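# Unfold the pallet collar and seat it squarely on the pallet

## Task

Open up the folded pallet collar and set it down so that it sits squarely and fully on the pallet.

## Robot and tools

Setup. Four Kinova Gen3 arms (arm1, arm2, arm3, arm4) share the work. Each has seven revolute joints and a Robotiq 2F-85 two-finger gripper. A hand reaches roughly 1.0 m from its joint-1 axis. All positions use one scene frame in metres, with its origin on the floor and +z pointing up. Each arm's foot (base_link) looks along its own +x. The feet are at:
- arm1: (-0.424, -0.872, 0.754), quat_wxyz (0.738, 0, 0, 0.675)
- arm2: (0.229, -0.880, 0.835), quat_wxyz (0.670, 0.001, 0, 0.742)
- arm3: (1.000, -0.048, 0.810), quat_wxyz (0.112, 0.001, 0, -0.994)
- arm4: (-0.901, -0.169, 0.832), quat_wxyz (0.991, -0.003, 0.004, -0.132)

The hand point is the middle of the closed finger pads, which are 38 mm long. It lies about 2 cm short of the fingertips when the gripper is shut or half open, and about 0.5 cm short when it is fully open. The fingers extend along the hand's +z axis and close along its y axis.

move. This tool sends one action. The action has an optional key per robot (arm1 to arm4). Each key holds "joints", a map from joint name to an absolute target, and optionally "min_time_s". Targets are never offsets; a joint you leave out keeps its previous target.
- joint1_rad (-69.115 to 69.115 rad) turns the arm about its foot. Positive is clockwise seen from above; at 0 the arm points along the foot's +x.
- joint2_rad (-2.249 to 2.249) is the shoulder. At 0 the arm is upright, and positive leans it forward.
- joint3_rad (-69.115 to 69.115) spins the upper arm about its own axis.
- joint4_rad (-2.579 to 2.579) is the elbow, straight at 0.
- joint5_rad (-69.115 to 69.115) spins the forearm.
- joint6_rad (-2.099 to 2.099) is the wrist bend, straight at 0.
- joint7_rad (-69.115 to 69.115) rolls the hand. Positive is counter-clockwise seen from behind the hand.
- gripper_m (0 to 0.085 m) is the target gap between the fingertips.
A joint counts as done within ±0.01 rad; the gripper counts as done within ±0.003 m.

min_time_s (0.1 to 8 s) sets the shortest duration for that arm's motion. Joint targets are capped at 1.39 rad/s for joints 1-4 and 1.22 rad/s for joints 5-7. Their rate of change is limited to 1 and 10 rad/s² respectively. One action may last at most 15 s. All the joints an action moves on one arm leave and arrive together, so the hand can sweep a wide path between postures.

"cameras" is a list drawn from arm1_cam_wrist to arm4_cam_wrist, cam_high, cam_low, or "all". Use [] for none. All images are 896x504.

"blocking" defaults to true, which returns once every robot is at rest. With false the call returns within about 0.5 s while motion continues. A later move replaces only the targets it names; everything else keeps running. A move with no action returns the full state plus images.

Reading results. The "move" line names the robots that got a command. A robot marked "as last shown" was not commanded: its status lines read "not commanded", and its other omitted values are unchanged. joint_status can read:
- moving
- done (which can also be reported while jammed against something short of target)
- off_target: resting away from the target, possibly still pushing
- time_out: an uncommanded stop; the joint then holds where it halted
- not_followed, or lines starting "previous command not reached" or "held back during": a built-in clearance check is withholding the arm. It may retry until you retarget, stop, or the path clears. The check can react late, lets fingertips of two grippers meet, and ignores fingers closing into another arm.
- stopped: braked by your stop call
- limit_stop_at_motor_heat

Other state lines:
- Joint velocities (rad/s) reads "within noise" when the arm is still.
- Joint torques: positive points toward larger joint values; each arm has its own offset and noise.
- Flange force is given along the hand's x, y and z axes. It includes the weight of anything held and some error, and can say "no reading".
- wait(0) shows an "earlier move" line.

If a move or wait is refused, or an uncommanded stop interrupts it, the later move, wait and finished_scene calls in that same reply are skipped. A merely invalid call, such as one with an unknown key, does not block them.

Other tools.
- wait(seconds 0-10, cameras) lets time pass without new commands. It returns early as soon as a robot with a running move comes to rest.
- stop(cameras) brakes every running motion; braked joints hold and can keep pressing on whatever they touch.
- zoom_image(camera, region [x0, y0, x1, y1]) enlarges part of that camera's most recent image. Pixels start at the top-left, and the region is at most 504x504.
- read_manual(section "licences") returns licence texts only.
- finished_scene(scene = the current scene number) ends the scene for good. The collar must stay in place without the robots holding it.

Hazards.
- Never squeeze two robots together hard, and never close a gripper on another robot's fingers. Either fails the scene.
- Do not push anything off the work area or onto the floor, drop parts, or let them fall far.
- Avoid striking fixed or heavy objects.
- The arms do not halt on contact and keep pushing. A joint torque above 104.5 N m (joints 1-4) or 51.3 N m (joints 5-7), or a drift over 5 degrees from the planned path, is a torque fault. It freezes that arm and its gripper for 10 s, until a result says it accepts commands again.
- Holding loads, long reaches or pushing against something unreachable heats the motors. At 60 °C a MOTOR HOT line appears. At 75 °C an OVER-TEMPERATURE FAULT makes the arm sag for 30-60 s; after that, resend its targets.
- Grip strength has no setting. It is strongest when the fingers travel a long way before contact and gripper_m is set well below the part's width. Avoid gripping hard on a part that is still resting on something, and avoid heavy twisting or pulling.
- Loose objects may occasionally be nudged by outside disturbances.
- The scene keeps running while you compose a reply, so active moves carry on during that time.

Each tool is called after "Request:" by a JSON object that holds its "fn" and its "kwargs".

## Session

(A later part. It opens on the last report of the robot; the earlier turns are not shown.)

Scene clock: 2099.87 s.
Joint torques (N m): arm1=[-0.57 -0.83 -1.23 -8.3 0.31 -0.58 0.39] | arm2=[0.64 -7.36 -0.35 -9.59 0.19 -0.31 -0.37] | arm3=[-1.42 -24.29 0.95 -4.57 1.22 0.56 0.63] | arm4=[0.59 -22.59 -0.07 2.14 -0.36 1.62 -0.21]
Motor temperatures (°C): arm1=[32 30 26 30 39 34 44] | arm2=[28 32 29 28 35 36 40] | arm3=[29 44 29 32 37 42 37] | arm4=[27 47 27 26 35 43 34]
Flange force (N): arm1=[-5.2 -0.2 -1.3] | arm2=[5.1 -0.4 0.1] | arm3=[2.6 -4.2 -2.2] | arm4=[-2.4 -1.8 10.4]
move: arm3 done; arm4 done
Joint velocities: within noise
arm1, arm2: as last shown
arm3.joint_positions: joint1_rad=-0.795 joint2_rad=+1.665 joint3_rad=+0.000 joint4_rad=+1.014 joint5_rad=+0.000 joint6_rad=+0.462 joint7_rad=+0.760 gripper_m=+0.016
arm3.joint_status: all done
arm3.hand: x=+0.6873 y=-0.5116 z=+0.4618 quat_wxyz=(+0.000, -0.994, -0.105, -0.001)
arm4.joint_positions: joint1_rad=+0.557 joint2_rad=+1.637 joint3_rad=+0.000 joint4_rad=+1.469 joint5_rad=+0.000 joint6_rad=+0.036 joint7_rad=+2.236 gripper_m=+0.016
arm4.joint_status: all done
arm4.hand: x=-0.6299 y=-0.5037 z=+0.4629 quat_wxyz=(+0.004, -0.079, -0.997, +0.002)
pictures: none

Request:
{"fn": "move", "kwargs": {"arm4": {"joints": {"joint2_rad": 1.6418, "joint6_rad": 0.0307}, "min_time_s": 1}}}

Request:
{"fn": "move", "kwargs": {"arm3": {"joints": {"gripper_m": 0.028}}, "arm4": {"joints": {"gripper_m": 0.028}}, "cameras": ["arm3_cam_wrist", "arm4_cam_wrist", "cam_low", "cam_high"]}}

Scene clock: 2183.97 s.
Joint torques (N m): arm1=[-0.61 -0.78 -1.25 -8.25 0.27 -0.6 0.35] | arm2=[0.59 -7.29 -0.28 -9.61 0.24 -0.3 -0.37] | arm3=[-1.94 -23.97 0.38 -3.22 1.09 1.48 0.61] | arm4=[2.35 -10.27 2.19 1.88 -0.28 1.35 -0.18]
Motor temperatures (°C): arm1=[32 30 26 30 39 34 44] | arm2=[27 31 29 28 35 36 40] | arm3=[29 40 29 32 37 41 37] | arm4=[27 43 26 25 35 42 34]
Flange force (N): arm1=[-5.2 -0.5 -1.6] | arm2=[5.4 -0.4 0.1] | arm3=[-0.1 -2.8 0.5] | arm4=[-4.2 2.3 -19.6]
move: arm4 done
Joint velocities: within noise
arm1, arm2, arm3: as last shown
arm3.hand: x=+0.6874 y=-0.5116 z=+0.4617 quat_wxyz=(+0.000, -0.994, -0.105, -0.001)
arm4.joint_positions: joint1_rad=+0.558 joint2_rad=+1.642 joint3_rad=+0.000 joint4_rad=+1.469 joint5_rad=+0.000 joint6_rad=+0.031 joint7_rad=+2.236 gripper_m=+0.016
arm4.joint_status: all done
arm4.hand: x=-0.6311 y=-0.5024 z=+0.4608 quat_wxyz=(+0.004, -0.079, -0.997, +0.002)
pictures: none

Scene clock: 2184.70 s.
Joint torques (N m): arm1=[-0.57 -0.79 -1.2 -8.23 0.31 -0.57 0.39] | arm2=[0.64 -7.33 -0.31 -9.54 0.23 -0.31 -0.32] | arm3=[-0.81 -23.72 0.3 -4.63 0.47 0.1 -0.02] | arm4=[-0.52 -21.91 -1.75 -1.21 -0.22 -0.2 -0.06]
Motor temperatures (°C): arm1=[32 30 26 30 39 34 44] | arm2=[27 31 29 28 35 36 40] | arm3=[29 40 29 32 37 41 37] | arm4=[27 43 26 25 35 42 34]
Flange force (N): arm1=[-5.1 -0.2 -1.6] | arm2=[5.1 -0.2 -0.1] | arm3=[2.1 -3.7 -3.6] | arm4=[3.0 0.1 0.5]
move: arm3 done; arm4 done
Joint velocities: within noise
arm1, arm2: as last shown
arm3.joint_positions: joint1_rad=-0.795 joint2_rad=+1.666 joint3_rad=+0.000 joint4_rad=+1.014 joint5_rad=+0.000 joint6_rad=+0.462 joint7_rad=+0.760 gripper_m=+0.028
arm3.joint_status: all done
arm3.hand: x=+0.6874 y=-0.5115 z=+0.4617 quat_wxyz=(+0.000, -0.994, -0.105, -0.001)
arm4.joint_positions: joint1_rad=+0.558 joint2_rad=+1.642 joint3_rad=+0.000 joint4_rad=+1.469 joint5_rad=+0.000 joint6_rad=+0.031 joint7_rad=+2.236 gripper_m=+0.028
arm4.joint_status: all done
arm4.hand: x=-0.6312 y=-0.5024 z=+0.4608 quat_wxyz=(+0.004, -0.079, -0.997, +0.002)
pictures: arm3_cam_wrist, arm4_cam_wrist, cam_high, cam_low

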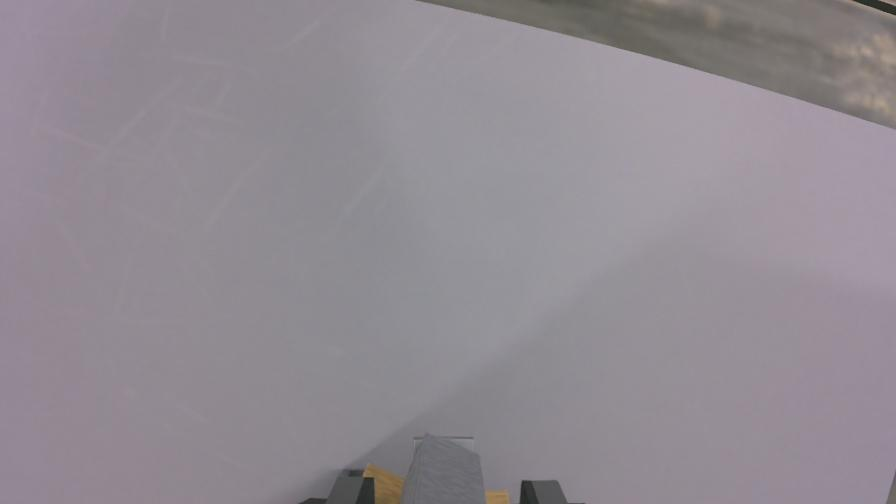

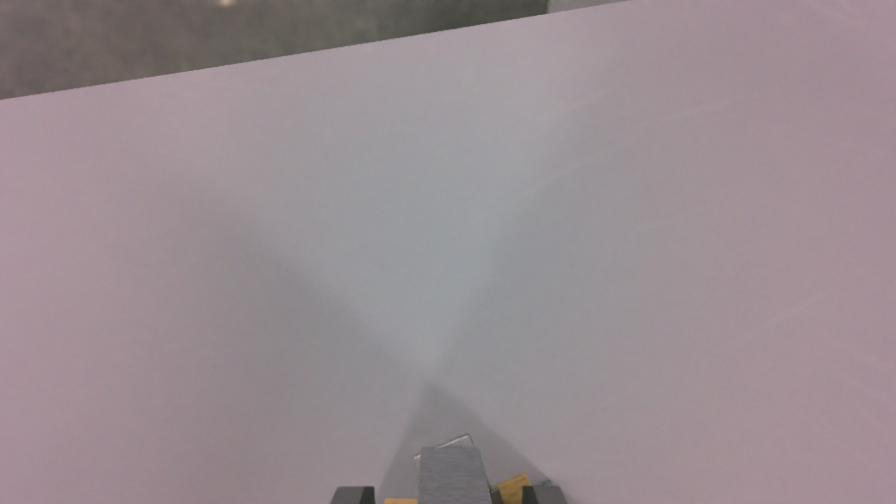

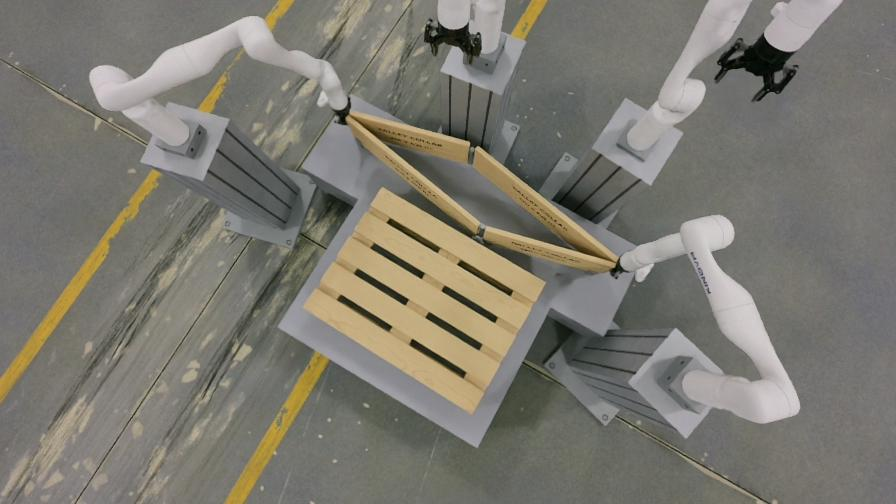

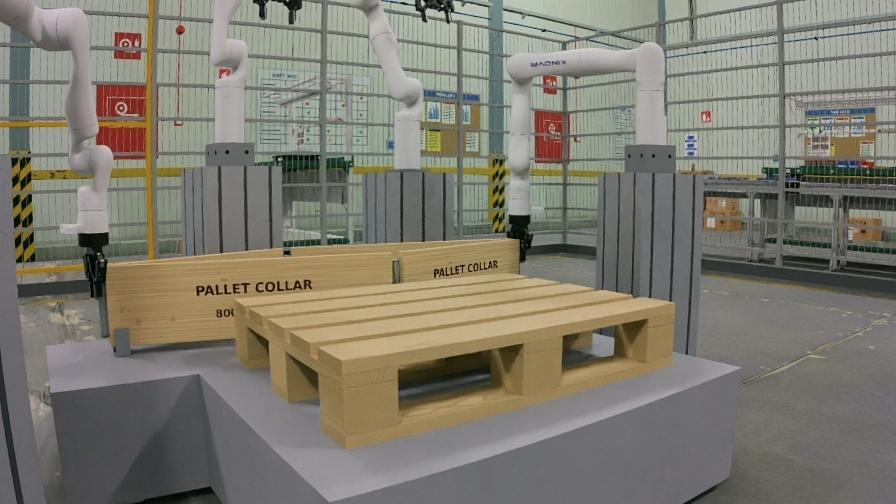

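Request:
{"fn": "move", "kwargs": {"arm3": {"joints": {"joint1_rad": -0.7953, "joint2_rad": 1.4375, "joint4_rad": 1.2279, "joint6_rad": 0.4762, "joint7_rad": 0.7604}, "min_time_s": 2}, "arm4": {"joints": {"joint1_rad": 0.5599, "joint2_rad": 1.4047, "joint4_rad": 1.6919, "joint6_rad": 0.045, "joint7_rad": 2.2384}, "min_time_s": 2}}}

Request:
{"fn": "move", "kwargs": {"arm3": {"joints": {"joint1_rad": -0.6786, "joint2_rad": 1.5635, "joint4_rad": 0.8124, "joint6_rad": 0.7657, "joint7_rad": 0.8859, "gripper_m": 0.045}, "min_time_s": 1.5}, "arm4": {"joints": {"joint1_rad": 0.4332, "joint2_rad": 1.4396, "joint4_rad": 1.3944, "joint6_rad": 0.3076, "joint7_rad": 2.1064, "gripper_m": 0.045}, "min_time_s": 1.5}, "cameras": ["arm3_cam_wrist", "arm4_cam_wrist", "cam_low", "cam_high"]}}

Request:
{"fn": "zoom_image", "kwargs": {"camera": "cam_high", "region": [280, 60, 640, 330]}}

Scene clock: 2252.17 s.
Joint torques (N m): arm1=[-0.6 -0.82 -1.22 -8.24 0.29 -0.62 0.36] | arm2=[0.66 -7.37 -0.25 -9.57 0.22 -0.34 -0.34] | arm3=[-0.69 -23.76 0.38 -4.81 0.48 0.11 -0.05] | arm4=[0.47 -20.2 -0.47 -0.25 -0.15 0.3 -0.02]
Motor temperatures (°C): arm1=[31 30 26 30 39 34 44] | arm2=[27 31 29 28 35 36 39] | arm3=[29 40 28 31 37 41 37] | arm4=[27 43 26 25 35 42 34]
Flange force (N): arm1=[-5.2 -0.3 -1.7] | arm2=[5.0 -0.1 0.0] | arm3=[2.2 -3.5 -2.8] | arm4=[0.1 0.7 -0.6]
move: arm3 done; arm4 done
Joint velocities: within noise
arm1, arm2: as last shown
arm3.joint_positions: joint1_rad=-0.795 joint2_rad=+1.437 joint3_rad=+0.000 joint4_rad=+1.228 joint5_rad=+0.000 joint6_rad=+0.476 joint7_rad=+0.760 gripper_m=+0.028
arm3.joint_status: all done
arm3.hand: x=+0.6861 y=-0.5134 z=+0.5595 quat_wxyz=(+0.000, -0.994, -0.105, -0.001)
arm4.joint_positions: joint1_rad=+0.560 joint2_rad=+1.405 joint3_rad=+0.000 joint4_rad=+1.692 joint5_rad=+0.000 joint6_rad=+0.045 joint7_rad=+2.238 gripper_m=+0.028
arm4.joint_status: all done
arm4.hand: x=-0.6312 y=-0.5025 z=+0.5604 quat_wxyz=(+0.004, -0.079, -0.997, +0.002)
pictures: none

Scene clock: 2254.00 s.
Joint torques (N m): arm1=[-0.54 -0.85 -1.28 -8.25 0.29 -0.62 0.36] | arm2=[0.63 -7.28 -0.36 -9.6 0.19 -0.39 -0.35] | arm3=[-0.74 -25.94 0.4 -6.85 0.47 0.11 -0.02] | arm4=[0.49 -22.64 -0.47 -2.53 -0.15 0.33 -0.02]
Motor temperatures (°C): arm1=[31 30 26 30 39 34 44] | arm2=[27 31 29 28 35 36 39] | arm3=[29 40 28 31 37 41 37] | arm4=[27 43 26 25 35 42 34]
Flange force (N): arm1=[-5.4 -0.5 -1.7] | arm2=[5.3 -0.3 -0.2] | arm3=[4.2 -4.4 -3.4] | arm4=[0.2 0.9 -0.4]
move: arm3 done; arm4 done
Joint velocities: within noise
arm1, arm2: as last shown
arm3.joint_positions: joint1_rad=-0.679 joint2_rad=+1.564 joint3_rad=+0.000 joint4_rad=+0.812 joint5_rad=+0.000 joint6_rad=+0.766 joint7_rad=+0.886 gripper_m=+0.045
arm3.joint_status: all done
arm3.hand: x=+0.5861 y=-0.5345 z=+0.5592 quat_wxyz=(+0.000, -0.994, -0.109, -0.001)
arm4.joint_positions: joint1_rad=+0.433 joint2_rad=+1.440 joint3_rad=+0.000 joint4_rad=+1.394 joint5_rad=+0.000 joint6_rad=+0.308 joint7_rad=+2.106 gripper_m=+0.045
arm4.joint_status: all done
arm4.hand: x=-0.5277 y=-0.5189 z=+0.5594 quat_wxyz=(+0.004, -0.082, -0.997, +0.002)
pictures: arm3_cam_wrist, arm4_cam_wrist, cam_high, cam_low

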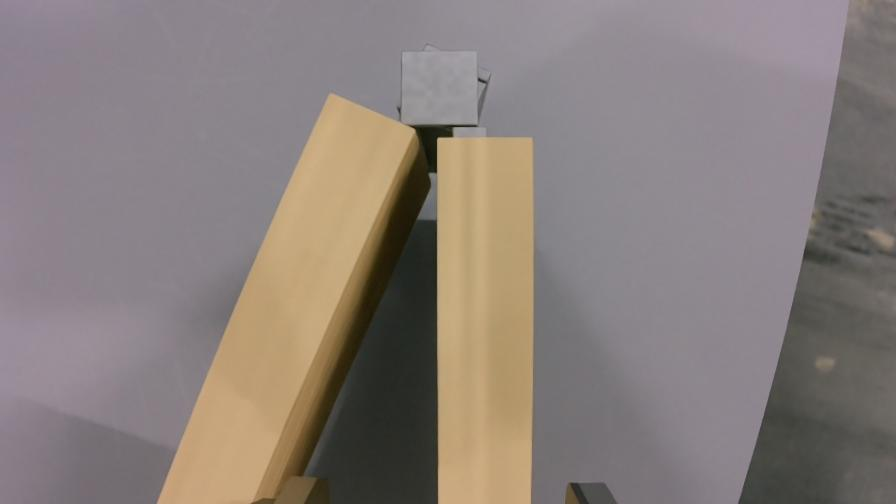

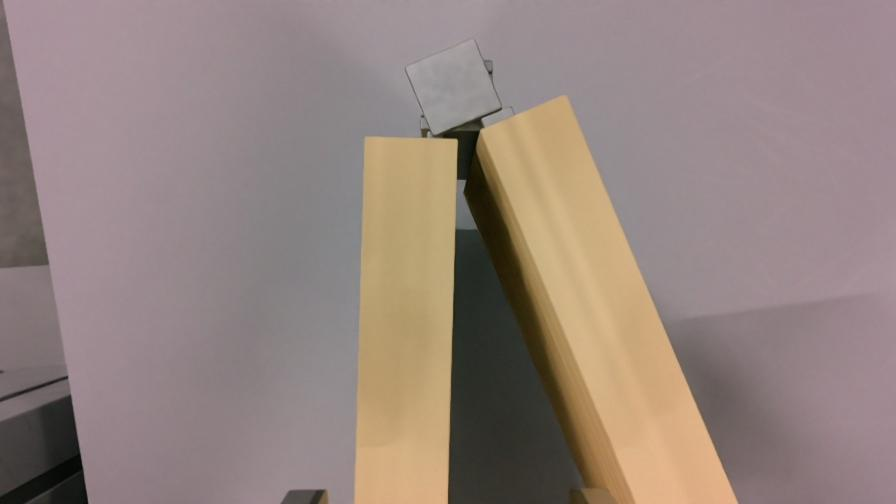

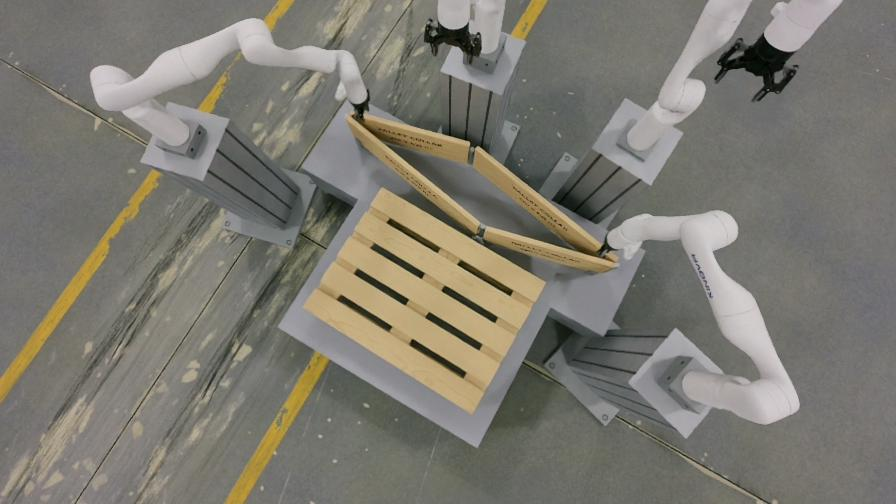

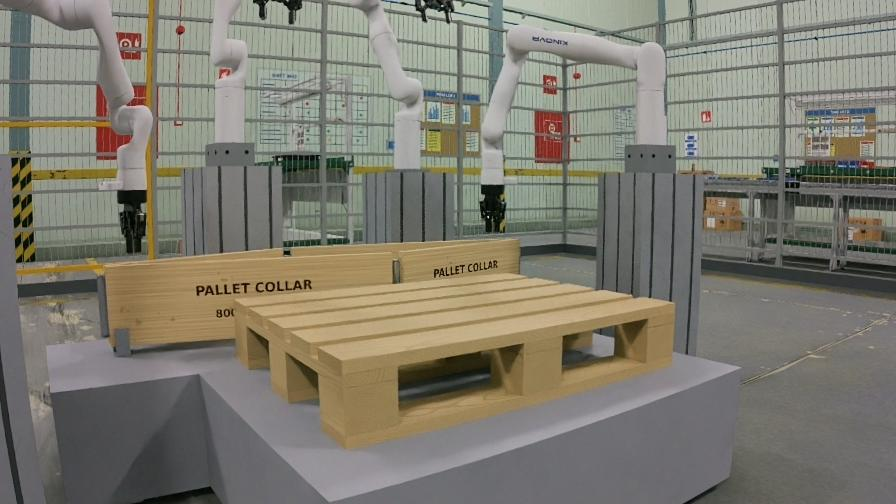

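Scaled by 1.400 from the camera's image (finer frame: 1280x720).

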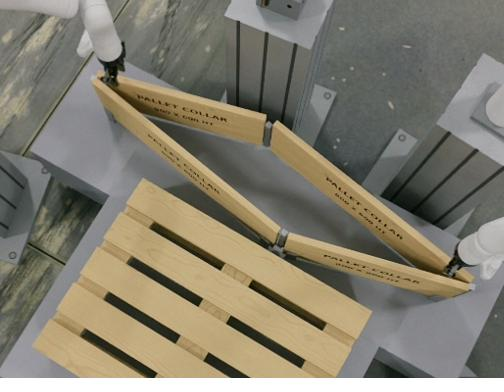

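Request:
{"fn": "move", "kwargs": {"arm3": {"joints": {"joint1_rad": -0.6789, "joint2_rad": 1.5932, "joint4_rad": 0.7224, "joint6_rad": 0.826, "joint7_rad": 0.8856, "gripper_m": 0.04}, "min_time_s": 1}, "arm4": {"joints": {"joint1_rad": 0.4423, "joint2_rad": 1.4509, "joint4_rad": 1.3365, "joint6_rad": 0.3542, "joint7_rad": 2.0876, "gripper_m": 0.04}, "min_time_s": 1}, "cameras": ["arm3_cam_wrist", "arm4_cam_wrist"]}}

Scene clock: 2340.23 s.
Joint torques (N m): arm1=[-0.57 -0.84 -1.25 -8.29 0.31 -0.59 0.38] | arm2=[0.67 -7.38 -0.34 -9.53 0.22 -0.29 -0.37] | arm3=[-0.76 -26.3 0.34 -7.23 0.45 0.09 -0.06] | arm4=[0.42 -23.02 -0.44 -2.92 -0.15 0.33 -0.04]
Motor temperatures (°C): arm1=[31 30 26 30 39 34 44] | arm2=[27 31 29 28 35 36 39] | arm3=[29 38 28 31 37 41 37] | arm4=[27 40 26 25 35 42 34]
Flange force (N): arm1=[-5.2 -0.3 -1.4] | arm2=[4.9 -0.4 0.0] | arm3=[4.7 -4.9 -3.6] | arm4=[0.3 0.7 -0.5]
move: arm3 done; arm4 done
Joint velocities: within noise
arm1: as last shown
arm2.joint_positions: joint1_rad=-0.105 joint2_rad=+0.000 joint3_rad=+0.000 joint4_rad=+1.800 joint5_rad=+0.000 joint6_rad=+1.300 joint7_rad=+1.571 gripper_m=+0.085
arm2.joint_status: not commanded
arm2.hand: x=+0.1883 y=-0.5635 z=+1.1590 quat_wxyz=(-0.013, +0.776, -0.630, -0.018)
arm3.joint_positions: joint1_rad=-0.679 joint2_rad=+1.593 joint3_rad=+0.000 joint4_rad=+0.722 joint5_rad=+0.000 joint6_rad=+0.826 joint7_rad=+0.886 gripper_m=+0.040
arm3.joint_status: all done
arm3.hand: x=+0.5781 y=-0.5449 z=+0.5603 quat_wxyz=(+0.000, -0.994, -0.109, -0.001)
arm4.joint_positions: joint1_rad=+0.442 joint2_rad=+1.451 joint3_rad=+0.000 joint4_rad=+1.337 joint5_rad=+0.000 joint6_rad=+0.354 joint7_rad=+2.088 gripper_m=+0.040
arm4.joint_status: all done
arm4.hand: x=-0.5199 y=-0.5317 z=+0.5594 quat_wxyz=(+0.004, -0.095, -0.995, +0.003)

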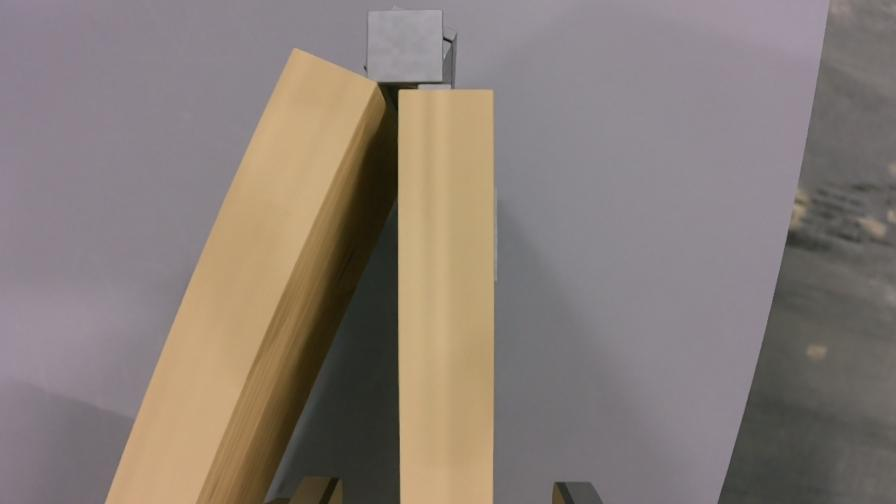

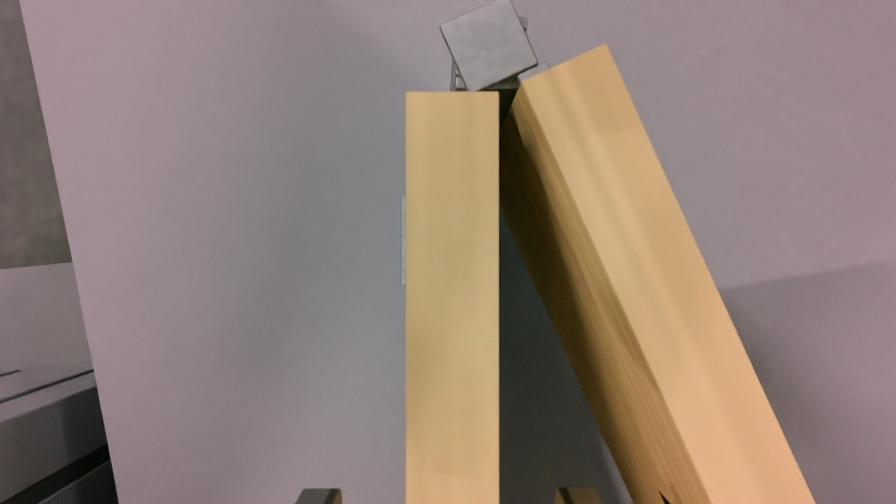

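Request:
{"fn": "move", "kwargs": {"arm3": {"joints": {"joint1_rad": -0.6789, "joint2_rad": 1.8404, "joint4_rad": 0.4012, "joint6_rad": 0.9, "joint7_rad": 0.8856}, "min_time_s": 2.5}, "arm4": {"joints": {"joint1_rad": 0.4423, "joint2_rad": 1.6518, "joint4_rad": 1.141, "joint6_rad": 0.3488, "joint7_rad": 2.0876}, "min_time_s": 2.5}, "cameras": ["arm3_cam_wrist", "arm4_cam_wrist", "cam_low"]}}

Request:
{"fn": "zoom_image", "kwargs": {"camera": "cam_low", "region": [60, 200, 200, 380]}}

Scene clock: 2358.87 s.
Joint torques (N m): arm1=[-0.49 -0.84 -1.22 -8.25 0.31 -0.62 0.37] | arm2=[0.63 -7.34 -0.26 -9.53 0.22 -0.31 -0.37] | arm3=[1 -20.79 1.01 -4.59 0.78 1.18 -0.1] | arm4=[-0.97 -18.94 -1.87 -0.52 -0.29 1.16 0.02]
Motor temperatures (°C): arm1=[31 30 26 30 39 34 44] | arm2=[27 31 29 28 35 36 39] | arm3=[29 38 28 31 37 41 37] | arm4=[27 40 26 25 35 42 34]
Flange force (N): arm1=[-5.3 -0.3 -1.7] | arm2=[5.0 -0.3 -0.1] | arm3=no reading | arm4=[-1.6 -3.5 -4.5]
move: arm3 done; arm4 done
Joint velocities: within noise
arm1, arm2: as last shown
arm3.joint_positions: joint1_rad=-0.679 joint2_rad=+1.840 joint3_rad=+0.000 joint4_rad=+0.401 joint5_rad=+0.000 joint6_rad=+0.900 joint7_rad=+0.886 gripper_m=+0.040
arm3.joint_status: all done
arm3.hand: x=+0.5782 y=-0.5450 z=+0.4753 quat_wxyz=(+0.000, -0.994, -0.109, -0.001)
arm4.joint_positions: joint1_rad=+0.442 joint2_rad=+1.652 joint3_rad=+0.000 joint4_rad=+1.141 joint5_rad=+0.000 joint6_rad=+0.349 joint7_rad=+2.088 gripper_m=+0.040
arm4.joint_status: all done
arm4.hand: x=-0.5207 y=-0.5321 z=+0.4745 quat_wxyz=(+0.004, -0.096, -0.995, +0.003)

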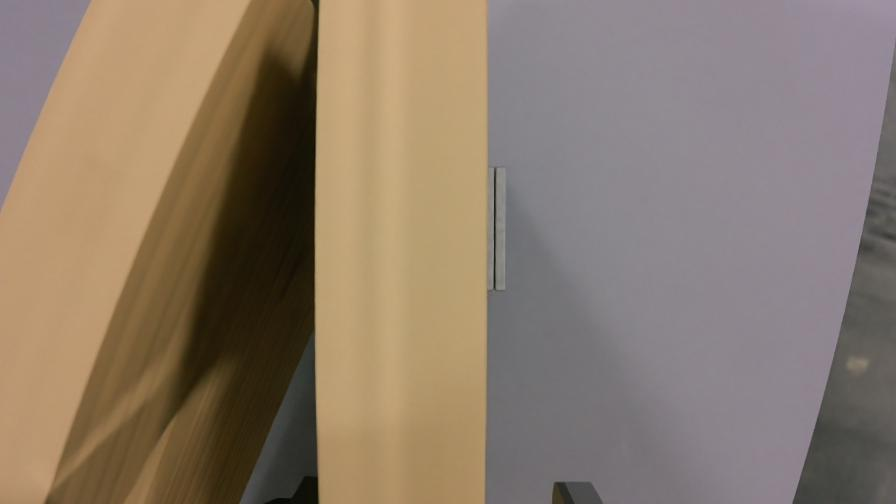

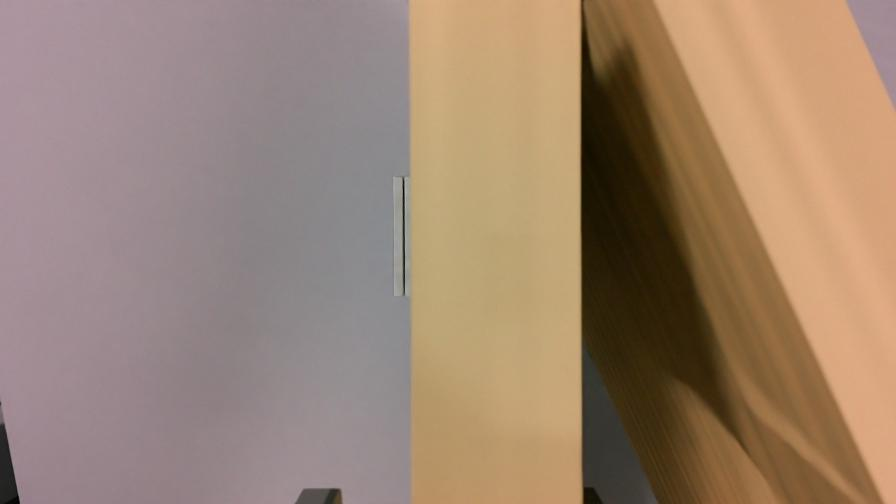

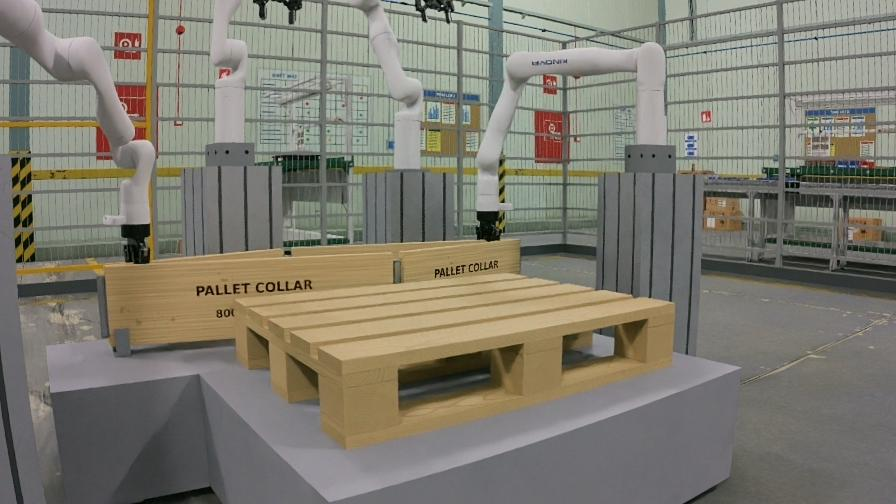

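Scaled by 2.800 from the camera's image (finer frame: 1280x720).

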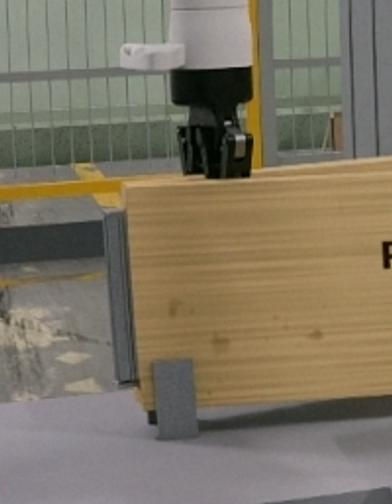

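Request:
{"fn": "move", "kwargs": {"arm3": {"joints": {"gripper_m": 0.008}}, "arm4": {"joints": {"gripper_m": 0.008}}, "cameras": ["arm3_cam_wrist", "arm4_cam_wrist"]}}

Scene clock: 2405.33 s.
Joint torques (N m): arm1=[-0.54 -0.82 -1.27 -8.25 0.28 -0.58 0.34] | arm2=[0.72 -7.36 -0.24 -9.57 0.23 -0.35 -0.32] | arm3=[1.75 -22.24 1.32 -5.22 0.59 1.23 -1.27] | arm4=[0.15 -18.98 -1.73 -0.88 -0.66 1.12 -0.21]
Motor temperatures (°C): arm1=[31 30 26 30 39 34 43] | arm2=[27 31 29 28 35 36 39] | arm3=[29 37 28 31 37 41 37] | arm4=[27 39 26 25 35 42 34]
Flange force (N): arm1=[-5.4 -0.5 -1.5] | arm2=[5.1 0.1 -0.1] | arm3=no reading | arm4=[-1.3 -1.3 -5.4]
move: arm3 off_target; arm4 off_target
Joint velocities: within noise
arm1.joint_positions: joint1_rad=-0.451 joint2_rad=-0.488 joint3_rad=-0.090 joint4_rad=+1.489 joint5_rad=-0.024 joint6_rad=+1.942 joint7_rad=+1.015 gripper_m=+0.085
arm1.joint_status: not commanded
arm1.hand: x=-0.4710 y=-0.7525 z=+1.2743 quat_wxyz=(-0.037, +0.668, -0.738, -0.091)
arm2: as last shown
arm3.joint_positions: joint1_rad=-0.679 joint2_rad=+1.840 joint3_rad=+0.000 joint4_rad=+0.401 joint5_rad=+0.000 joint6_rad=+0.900 joint7_rad=+0.886 gripper_m=+0.019
arm3.joint_status: gripper_m off_target (ended at +0.019, target +0.008)
arm3.hand: x=+0.5783 y=-0.5450 z=+0.4753 quat_wxyz=(+0.000, -0.994, -0.109, -0.001)
arm4.joint_positions: joint1_rad=+0.442 joint2_rad=+1.652 joint3_rad=+0.000 joint4_rad=+1.141 joint5_rad=+0.000 joint6_rad=+0.349 joint7_rad=+2.088 gripper_m=+0.019
arm4.joint_status: gripper_m off_target (ended at +0.019, target +0.008)
arm4.hand: x=-0.5207 y=-0.5320 z=+0.4744 quat_wxyz=(+0.004, -0.096, -0.995, +0.003)

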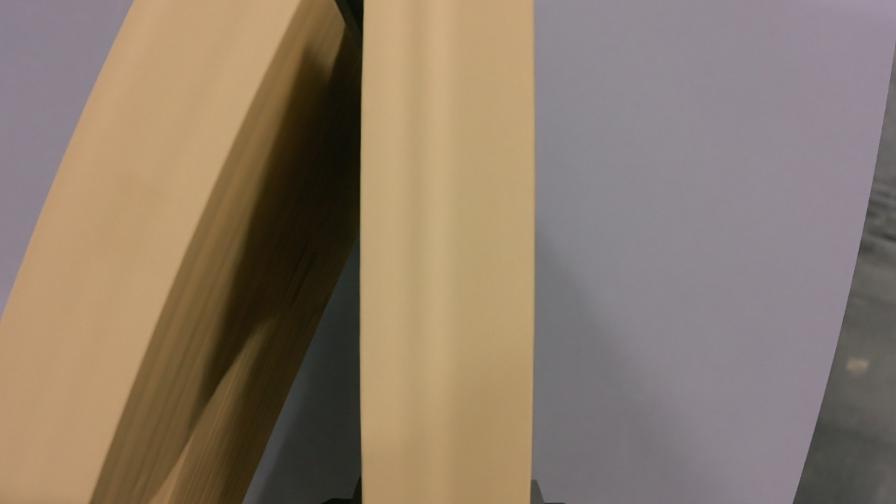

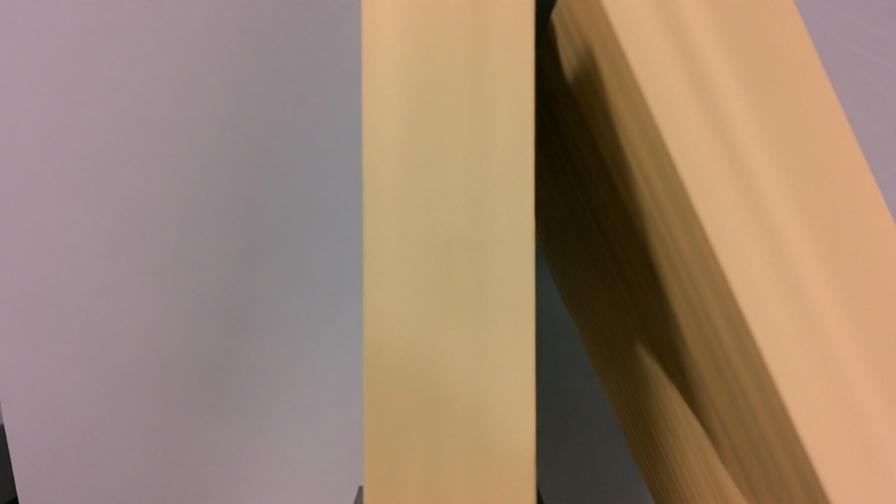

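Request:
{"fn": "move", "kwargs": {"arm3": {"joints": {"joint1_rad": -0.6789, "joint2_rad": 1.5692, "joint4_rad": 0.747, "joint6_rad": 0.8254, "joint7_rad": 0.8856}, "min_time_s": 2.5}, "arm4": {"joints": {"joint1_rad": 0.4423, "joint2_rad": 1.4282, "joint4_rad": 1.355, "joint6_rad": 0.3584, "joint7_rad": 2.0876}, "min_time_s": 2.5}, "cameras": ["cam_low"]}}

Request:
{"fn": "move", "kwargs": {"arm3": {"joints": {"joint1_rad": -0.6789, "joint2_rad": 1.3561, "joint4_rad": 0.9134, "joint6_rad": 0.8721, "joint7_rad": 0.8856}, "min_time_s": 2.5}, "arm4": {"joints": {"joint1_rad": 0.4423, "joint2_rad": 1.2061, "joint4_rad": 1.4961, "joint6_rad": 0.4394, "joint7_rad": 2.0876}, "min_time_s": 2.5}, "cameras": ["cam_low", "cam_high"]}}

Scene clock: 2561.63 s.
Joint torques (N m): arm1=[-0.59 -0.83 -1.21 -8.28 0.34 -0.61 0.42] | arm2=[0.59 -7.34 -0.26 -9.56 0.14 -0.35 -0.35] | arm3=[-2.02 -43.35 1.13 -12.4 0.98 1.04 -0.23] | arm4=[3.28 -37.34 0.96 -5.11 -1.06 0.55 -0.97]
Motor temperatures (°C): arm1=[31 30 26 30 39 34 43] | arm2=[27 31 29 28 34 36 39] | arm3=[29 39 28 31 37 40 36] | arm4=[27 40 26 25 35 42 34]
Flange force (N): arm1=[-5.1 -0.1 -1.5] | arm2=[5.1 -0.3 -0.1] | arm3=[1.7 -5.4 24.7] | arm4=[-3.9 2.5 28.4]
move: arm3 done; arm4 done
Joint velocities: within noise
arm1, arm2: as last shown
arm3.joint_positions: joint1_rad=-0.679 joint2_rad=+1.569 joint3_rad=+0.000 joint4_rad=+0.747 joint5_rad=+0.000 joint6_rad=+0.825 joint7_rad=+0.886 gripper_m=+0.019
arm3.joint_status: all done
arm3.hand: x=+0.5780 y=-0.5449 z=+0.5702 quat_wxyz=(+0.000, -0.994, -0.109, -0.001)
arm4.joint_positions: joint1_rad=+0.442 joint2_rad=+1.428 joint3_rad=+0.000 joint4_rad=+1.355 joint5_rad=+0.000 joint6_rad=+0.358 joint7_rad=+2.088 gripper_m=+0.019
arm4.joint_status: all done
arm4.hand: x=-0.5198 y=-0.5316 z=+0.5694 quat_wxyz=(+0.004, -0.095, -0.995, +0.003)

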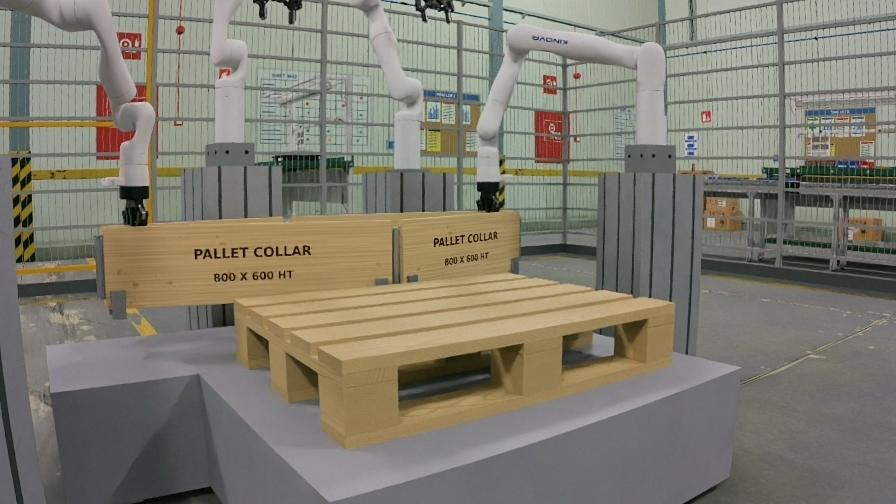

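Scene clock: 2564.43 s.
Joint torques (N m): arm1=[-0.59 -0.86 -1.2 -8.27 0.27 -0.55 0.4] | arm2=[0.77 -7.29 -0.32 -9.58 0.21 -0.32 -0.34] | arm3=[0.96 -44.87 3.2 -14.54 1.5 0.13 -0.66] | arm4=[1.15 -38.41 -0.85 -8.44 -0.99 -0.27 -0.53]
Motor temperatures (°C): arm1=[31 30 26 30 39 34 43] | arm2=[27 31 29 28 34 36 39] | arm3=[29 40 28 31 37 40 36] | arm4=[27 41 26 25 35 42 34]
Flange force (N): arm1=[-5.3 -0.1 -1.4] | arm2=[5.3 0.0 0.0] | arm3=[5.6 -3.5 26.4] | arm4=[1.1 1.9 28.2]
move: arm3 done; arm4 done
Joint velocities: within noise
arm1, arm2: as last shown
arm3.joint_positions: joint1_rad=-0.679 joint2_rad=+1.356 joint3_rad=+0.000 joint4_rad=+0.913 joint5_rad=+0.000 joint6_rad=+0.872 joint7_rad=+0.886 gripper_m=+0.019
arm3.joint_status: all done
arm3.hand: x=+0.5778 y=-0.5448 z=+0.6702 quat_wxyz=(+0.000, -0.994, -0.109, -0.001)
arm4.joint_positions: joint1_rad=+0.442 joint2_rad=+1.206 joint3_rad=+0.000 joint4_rad=+1.496 joint5_rad=+0.000 joint6_rad=+0.439 joint7_rad=+2.088 gripper_m=+0.019
arm4.joint_status: all done
arm4.hand: x=-0.5188 y=-0.5312 z=+0.6695 quat_wxyz=(+0.004, -0.095, -0.995, +0.003)
pictures: cam_high, cam_low

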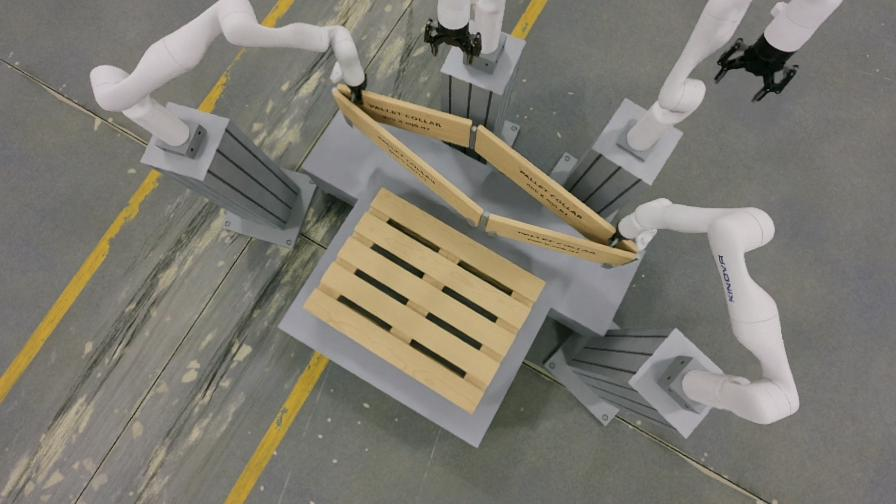

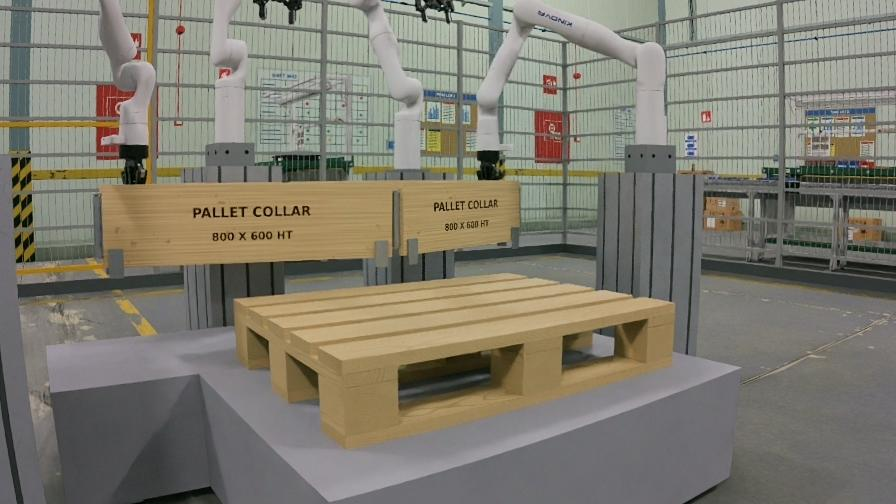

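Request:
{"fn": "move", "kwargs": {"arm3": {"joints": {"joint1_rad": -0.5566, "joint2_rad": 1.2171, "joint4_rad": 1.3173, "joint6_rad": 0.6072, "joint7_rad": 1.1266}, "min_time_s": 2.5}, "arm4": {"joints": {"joint1_rad": 0.3475, "joint2_rad": 1.1811, "joint4_rad": 1.602, "joint6_rad": 0.3585, "joint7_rad": 1.9963}, "min_time_s": 2.5}, "cameras": []}}

Request:
{"fn": "move", "kwargs": {"arm3": {"joints": {"joint1_rad": -0.3758, "joint2_rad": 1.1491, "joint4_rad": 1.5552, "joint6_rad": 0.4373, "joint7_rad": 1.4907}, "min_time_s": 2.5}, "arm4": {"joints": {"joint1_rad": 0.2944, "joint2_rad": 1.1816, "joint4_rad": 1.6001, "joint6_rad": 0.3599, "joint7_rad": 1.9694}, "min_time_s": 2.5}, "cameras": ["cam_high"]}}

Scene clock: 2580.90 s.
Joint torques (N m): arm1=[-0.53 -0.81 -1.31 -8.25 0.29 -0.59 0.35] | arm2=[0.71 -7.34 -0.31 -9.55 0.22 -0.3 -0.32] | arm3=[-0.27 -40.18 2.49 -10.61 1.1 0.14 -0.3] | arm4=[3.02 -35.49 0.5 -5.67 -1.66 0.55 -1.46]
Motor temperatures (°C): arm1=[31 30 26 30 39 34 43] | arm2=[27 31 29 28 34 36 39] | arm3=[29 42 28 31 37 40 36] | arm4=[27 43 26 25 35 42 34]
Flange force (N): arm1=[-5.4 -0.6 -1.6] | arm2=[5.1 -0.1 0.0] | arm3=[2.1 -1.8 27.0] | arm4=[-1.2 2.7 27.8]
move: arm3 done; arm4 done
Joint velocities: within noise
arm1, arm2: as last shown
arm3.joint_positions: joint1_rad=-0.557 joint2_rad=+1.217 joint3_rad=+0.000 joint4_rad=+1.317 joint5_rad=+0.000 joint6_rad=+0.607 joint7_rad=+1.127 gripper_m=+0.019
arm3.joint_status: all done
arm3.hand: x=+0.5755 y=-0.4348 z=+0.6703 quat_wxyz=(-0.001, -0.986, -0.168, -0.001)
arm4.joint_positions: joint1_rad=+0.347 joint2_rad=+1.181 joint3_rad=+0.000 joint4_rad=+1.602 joint5_rad=+0.000 joint6_rad=+0.359 joint7_rad=+1.996 gripper_m=+0.019
arm4.joint_status: all done
arm4.hand: x=-0.5086 y=-0.4776 z=+0.6691 quat_wxyz=(+0.004, -0.094, -0.996, +0.003)

Scene clock: 2583.73 s.
Joint torques (N m): arm1=[-0.47 -0.79 -1.22 -8.22 0.3 -0.6 0.38] | arm2=[0.57 -7.26 -0.35 -9.54 0.19 -0.35 -0.33] | arm3=[-0.11 -37.56 2.87 -8.55 1.1 -0.38 -0.22] | arm4=[2.93 -35.08 0.49 -5.51 -1.63 0.78 -1.42]
Motor temperatures (°C): arm1=[31 30 26 30 39 34 43] | arm2=[27 31 29 28 34 36 39] | arm3=[29 42 28 31 37 40 36] | arm4=[27 43 26 25 35 42 34]
Flange force (N): arm1=[-5.2 -0.3 -1.7] | arm2=[5.2 -0.4 -0.2] | arm3=[2.1 -0.5 27.7] | arm4=[-0.8 2.8 27.3]
move: arm3 done; arm4 done
Joint velocities: within noise
arm1, arm2: as last shown
arm3.joint_positions: joint1_rad=-0.376 joint2_rad=+1.149 joint3_rad=+0.000 joint4_rad=+1.555 joint5_rad=+0.000 joint6_rad=+0.437 joint7_rad=+1.491 gripper_m=+0.019
arm3.joint_status: all done
arm3.hand: x=+0.5599 y=-0.3199 z=+0.6700 quat_wxyz=(-0.001, -0.966, -0.258, -0.001)
arm4.joint_positions: joint1_rad=+0.294 joint2_rad=+1.182 joint3_rad=+0.000 joint4_rad=+1.600 joint5_rad=+0.000 joint6_rad=+0.360 joint7_rad=+1.969 gripper_m=+0.019
arm4.joint_status: all done
arm4.hand: x=-0.4924 y=-0.4565 z=+0.6688 quat_wxyz=(+0.004, -0.081, -0.997, +0.002)

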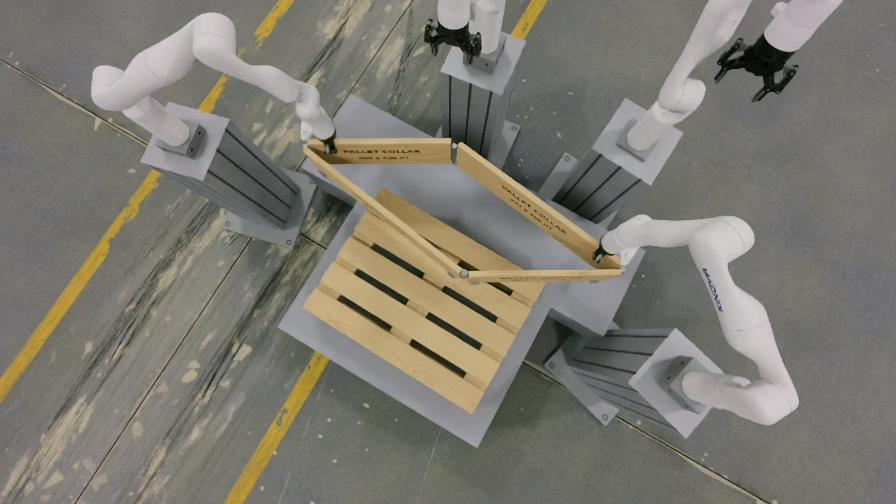

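Opening smoothly. Continue P2, P2.5, P3.

Request:
{"fn": "move", "kwargs": {"arm3": {"joints": {"joint1_rad": -0.1581, "joint2_rad": 1.1223, "joint4_rad": 1.6664, "joint6_rad": 0.3529, "joint7_rad": 1.8916}, "min_time_s": 2.2}, "arm4": {"joints": {"joint1_rad": 0.2253, "joint2_rad": 1.1867, "joint4_rad": 1.5763, "joint6_rad": 0.3786, "joint7_rad": 1.9265}, "min_time_s": 2.2}, "cameras": []}}

Request:
{"fn": "move", "kwargs": {"arm3": {"joints": {"joint1_rad": 0.0562, "joint2_rad": 1.1244, "joint4_rad": 1.6569, "joint6_rad": 0.3603, "joint7_rad": 2.2848}, "min_time_s": 2.2}, "arm4": {"joints": {"joint1_rad": 0.148, "joint2_rad": 1.199, "joint4_rad": 1.5257, "joint6_rad": 0.4169, "joint7_rad": 1.871}, "min_time_s": 2.2}, "cameras": ["cam_high"]}}

Request:
{"fn": "move", "kwargs": {"arm3": {"joints": {"joint1_rad": 0.2533, "joint2_rad": 1.1499, "joint4_rad": 1.551, "joint6_rad": 0.4407, "joint7_rad": 2.6608}, "min_time_s": 2.2}, "arm4": {"joints": {"joint1_rad": 0.0595, "joint2_rad": 1.2185, "joint4_rad": 1.4494, "joint6_rad": 0.4737, "joint7_rad": 1.8043}, "min_time_s": 2.2}, "cameras": ["cam_high", "cam_low"]}}

Scene clock: 2600.67 s.
Joint torques (N m): arm1=[-0.52 -0.85 -1.29 -8.29 0.31 -0.61 0.4] | arm2=[0.61 -7.28 -0.34 -9.51 0.27 -0.32 -0.33] | arm3=[0.12 -36.56 2.88 -7.93 0.94 -1.08 -0.19] | arm4=[2.81 -35.38 0.24 -5.82 -1.67 0.84 -1.44]
Motor temperatures (°C): arm1=[31 30 26 30 39 34 43] | arm2=[27 31 29 28 34 36 39] | arm3=[29 43 28 31 37 40 36] | arm4=[27 43 26 25 35 41 34]
Flange force (N): arm1=[-5.3 -0.5 -1.5] | arm2=[5.1 -0.3 -0.2] | arm3=[2.1 1.0 27.7] | arm4=[-0.4 2.7 27.2]
move: arm3 done; arm4 done
Joint velocities: within noise
arm1, arm2: as last shown
arm3.joint_positions: joint1_rad=-0.158 joint2_rad=+1.122 joint3_rad=+0.000 joint4_rad=+1.666 joint5_rad=+0.000 joint6_rad=+0.353 joint7_rad=+1.892 gripper_m=+0.019
arm3.joint_status: all done
arm3.hand: x=+0.5387 y=-0.2074 z=+0.6699 quat_wxyz=(-0.001, -0.939, -0.345, -0.001)
arm4.joint_positions: joint1_rad=+0.225 joint2_rad=+1.187 joint3_rad=+0.000 joint4_rad=+1.576 joint5_rad=+0.000 joint6_rad=+0.379 joint7_rad=+1.926 gripper_m=+0.019
arm4.joint_status: all done
arm4.hand: x=-0.4681 y=-0.4304 z=+0.6686 quat_wxyz=(+0.004, -0.068, -0.998, +0.002)

Scene clock: 2603.20 s.
Joint torques (N m): arm1=[-0.53 -0.83 -1.24 -8.26 0.31 -0.58 0.36] | arm2=[0.63 -7.26 -0.29 -9.49 0.18 -0.33 -0.33] | arm3=[0.15 -37.49 2.26 -8.93 0.77 -1.69 -0.1] | arm4=[2.55 -35.73 -0.33 -6.08 -1.8 1.21 -1.39]
Motor temperatures (°C): arm1=[31 30 26 30 39 34 43] | arm2=[27 31 29 28 34 36 39] | arm3=[29 43 28 31 37 40 36] | arm4=[27 43 26 25 35 41 34]
Flange force (N): arm1=[-5.3 -0.4 -1.5] | arm2=[5.1 -0.2 -0.3] | arm3=[2.1 2.4 27.9] | arm4=[0.0 2.3 27.1]
move: arm3 done; arm4 done
Joint velocities: within noise
arm1: as last shown
arm2.joint_positions: joint1_rad=-0.105 joint2_rad=+0.000 joint3_rad=+0.000 joint4_rad=+1.800 joint5_rad=+0.000 joint6_rad=+1.300 joint7_rad=+1.571 gripper_m=+0.085
arm2.joint_status: not commanded
arm2.hand: x=+0.1883 y=-0.5635 z=+1.1590 quat_wxyz=(-0.013, +0.776, -0.630, -0.018)
arm3.joint_positions: joint1_rad=+0.056 joint2_rad=+1.124 joint3_rad=+0.000 joint4_rad=+1.657 joint5_rad=+0.000 joint6_rad=+0.360 joint7_rad=+2.285 gripper_m=+0.019
arm3.joint_status: all done
arm3.hand: x=+0.5128 y=-0.1060 z=+0.6698 quat_wxyz=(-0.001, -0.904, -0.427, -0.001)
arm4.joint_positions: joint1_rad=+0.148 joint2_rad=+1.199 joint3_rad=+0.000 joint4_rad=+1.526 joint5_rad=+0.000 joint6_rad=+0.417 joint7_rad=+1.871 gripper_m=+0.019
arm4.joint_status: all done
arm4.hand: x=-0.4374 y=-0.4013 z=+0.6681 quat_wxyz=(+0.004, -0.057, -0.998, +0.002)

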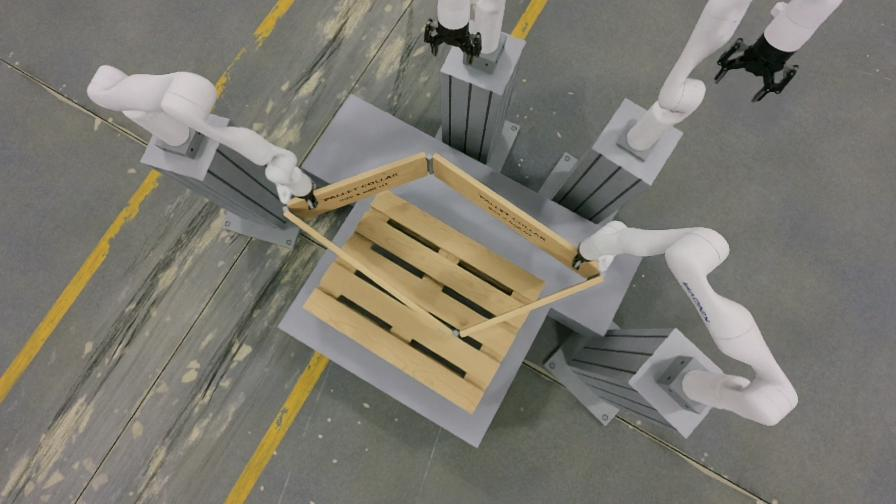

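Scene clock: 2605.73 s.
Joint torques (N m): arm1=[-0.55 -0.82 -1.22 -8.27 0.28 -0.61 0.38] | arm2=[0.69 -7.3 -0.32 -9.53 0.17 -0.28 -0.35] | arm3=[0.03 -39.32 1.34 -10.58 0.55 -1.8 -0.02] | arm4=[2.59 -36.39 -0.9 -6.54 -2.09 1.62 -1.36]
Motor temperatures (°C): arm1=[31 30 26 30 39 34 43] | arm2=[27 31 29 28 34 36 39] | arm3=[29 43 28 31 37 40 36] | arm4=[27 43 26 25 35 41 34]
Flange force (N): arm1=[-5.2 -0.3 -1.5] | arm2=[5.1 -0.2 0.0] | arm3=[1.5 3.8 27.8] | arm4=[0.1 2.3 27.0]
move: arm3 done; arm4 done
Joint velocities: within noise
arm1, arm2: as last shown
arm3.joint_positions: joint1_rad=+0.253 joint2_rad=+1.150 joint3_rad=+0.000 joint4_rad=+1.551 joint5_rad=+0.000 joint6_rad=+0.441 joint7_rad=+2.661 gripper_m=+0.019
arm3.joint_status: all done
arm3.hand: x=+0.4832 y=-0.0086 z=+0.6698 quat_wxyz=(-0.001, -0.862, -0.506, -0.001)
arm4.joint_positions: joint1_rad=+0.060 joint2_rad=+1.219 joint3_rad=+0.000 joint4_rad=+1.449 joint5_rad=+0.000 joint6_rad=+0.474 joint7_rad=+1.804 gripper_m=+0.019
arm4.joint_status: all done
arm4.hand: x=-0.4007 y=-0.3653 z=+0.6676 quat_wxyz=(+0.005, -0.046, -0.999, +0.002)

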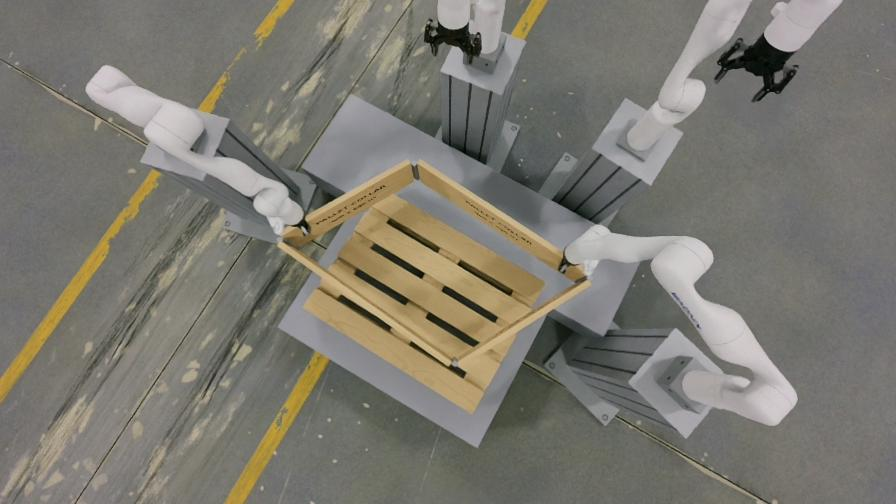

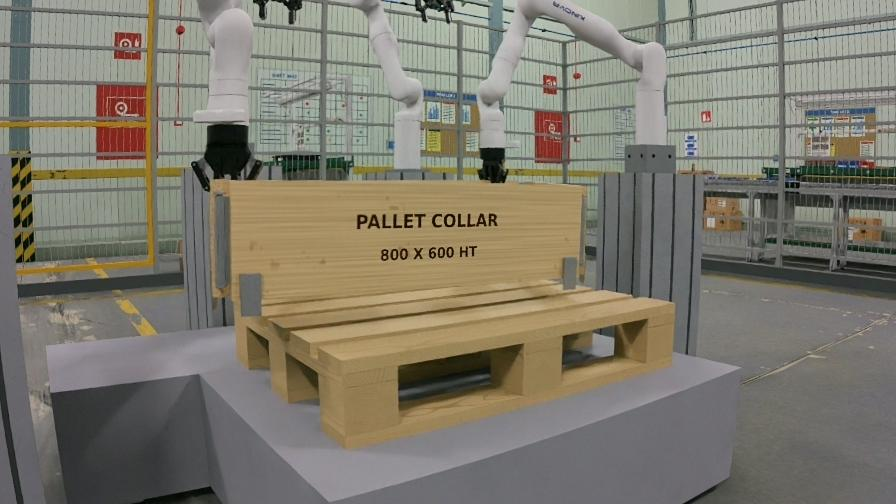

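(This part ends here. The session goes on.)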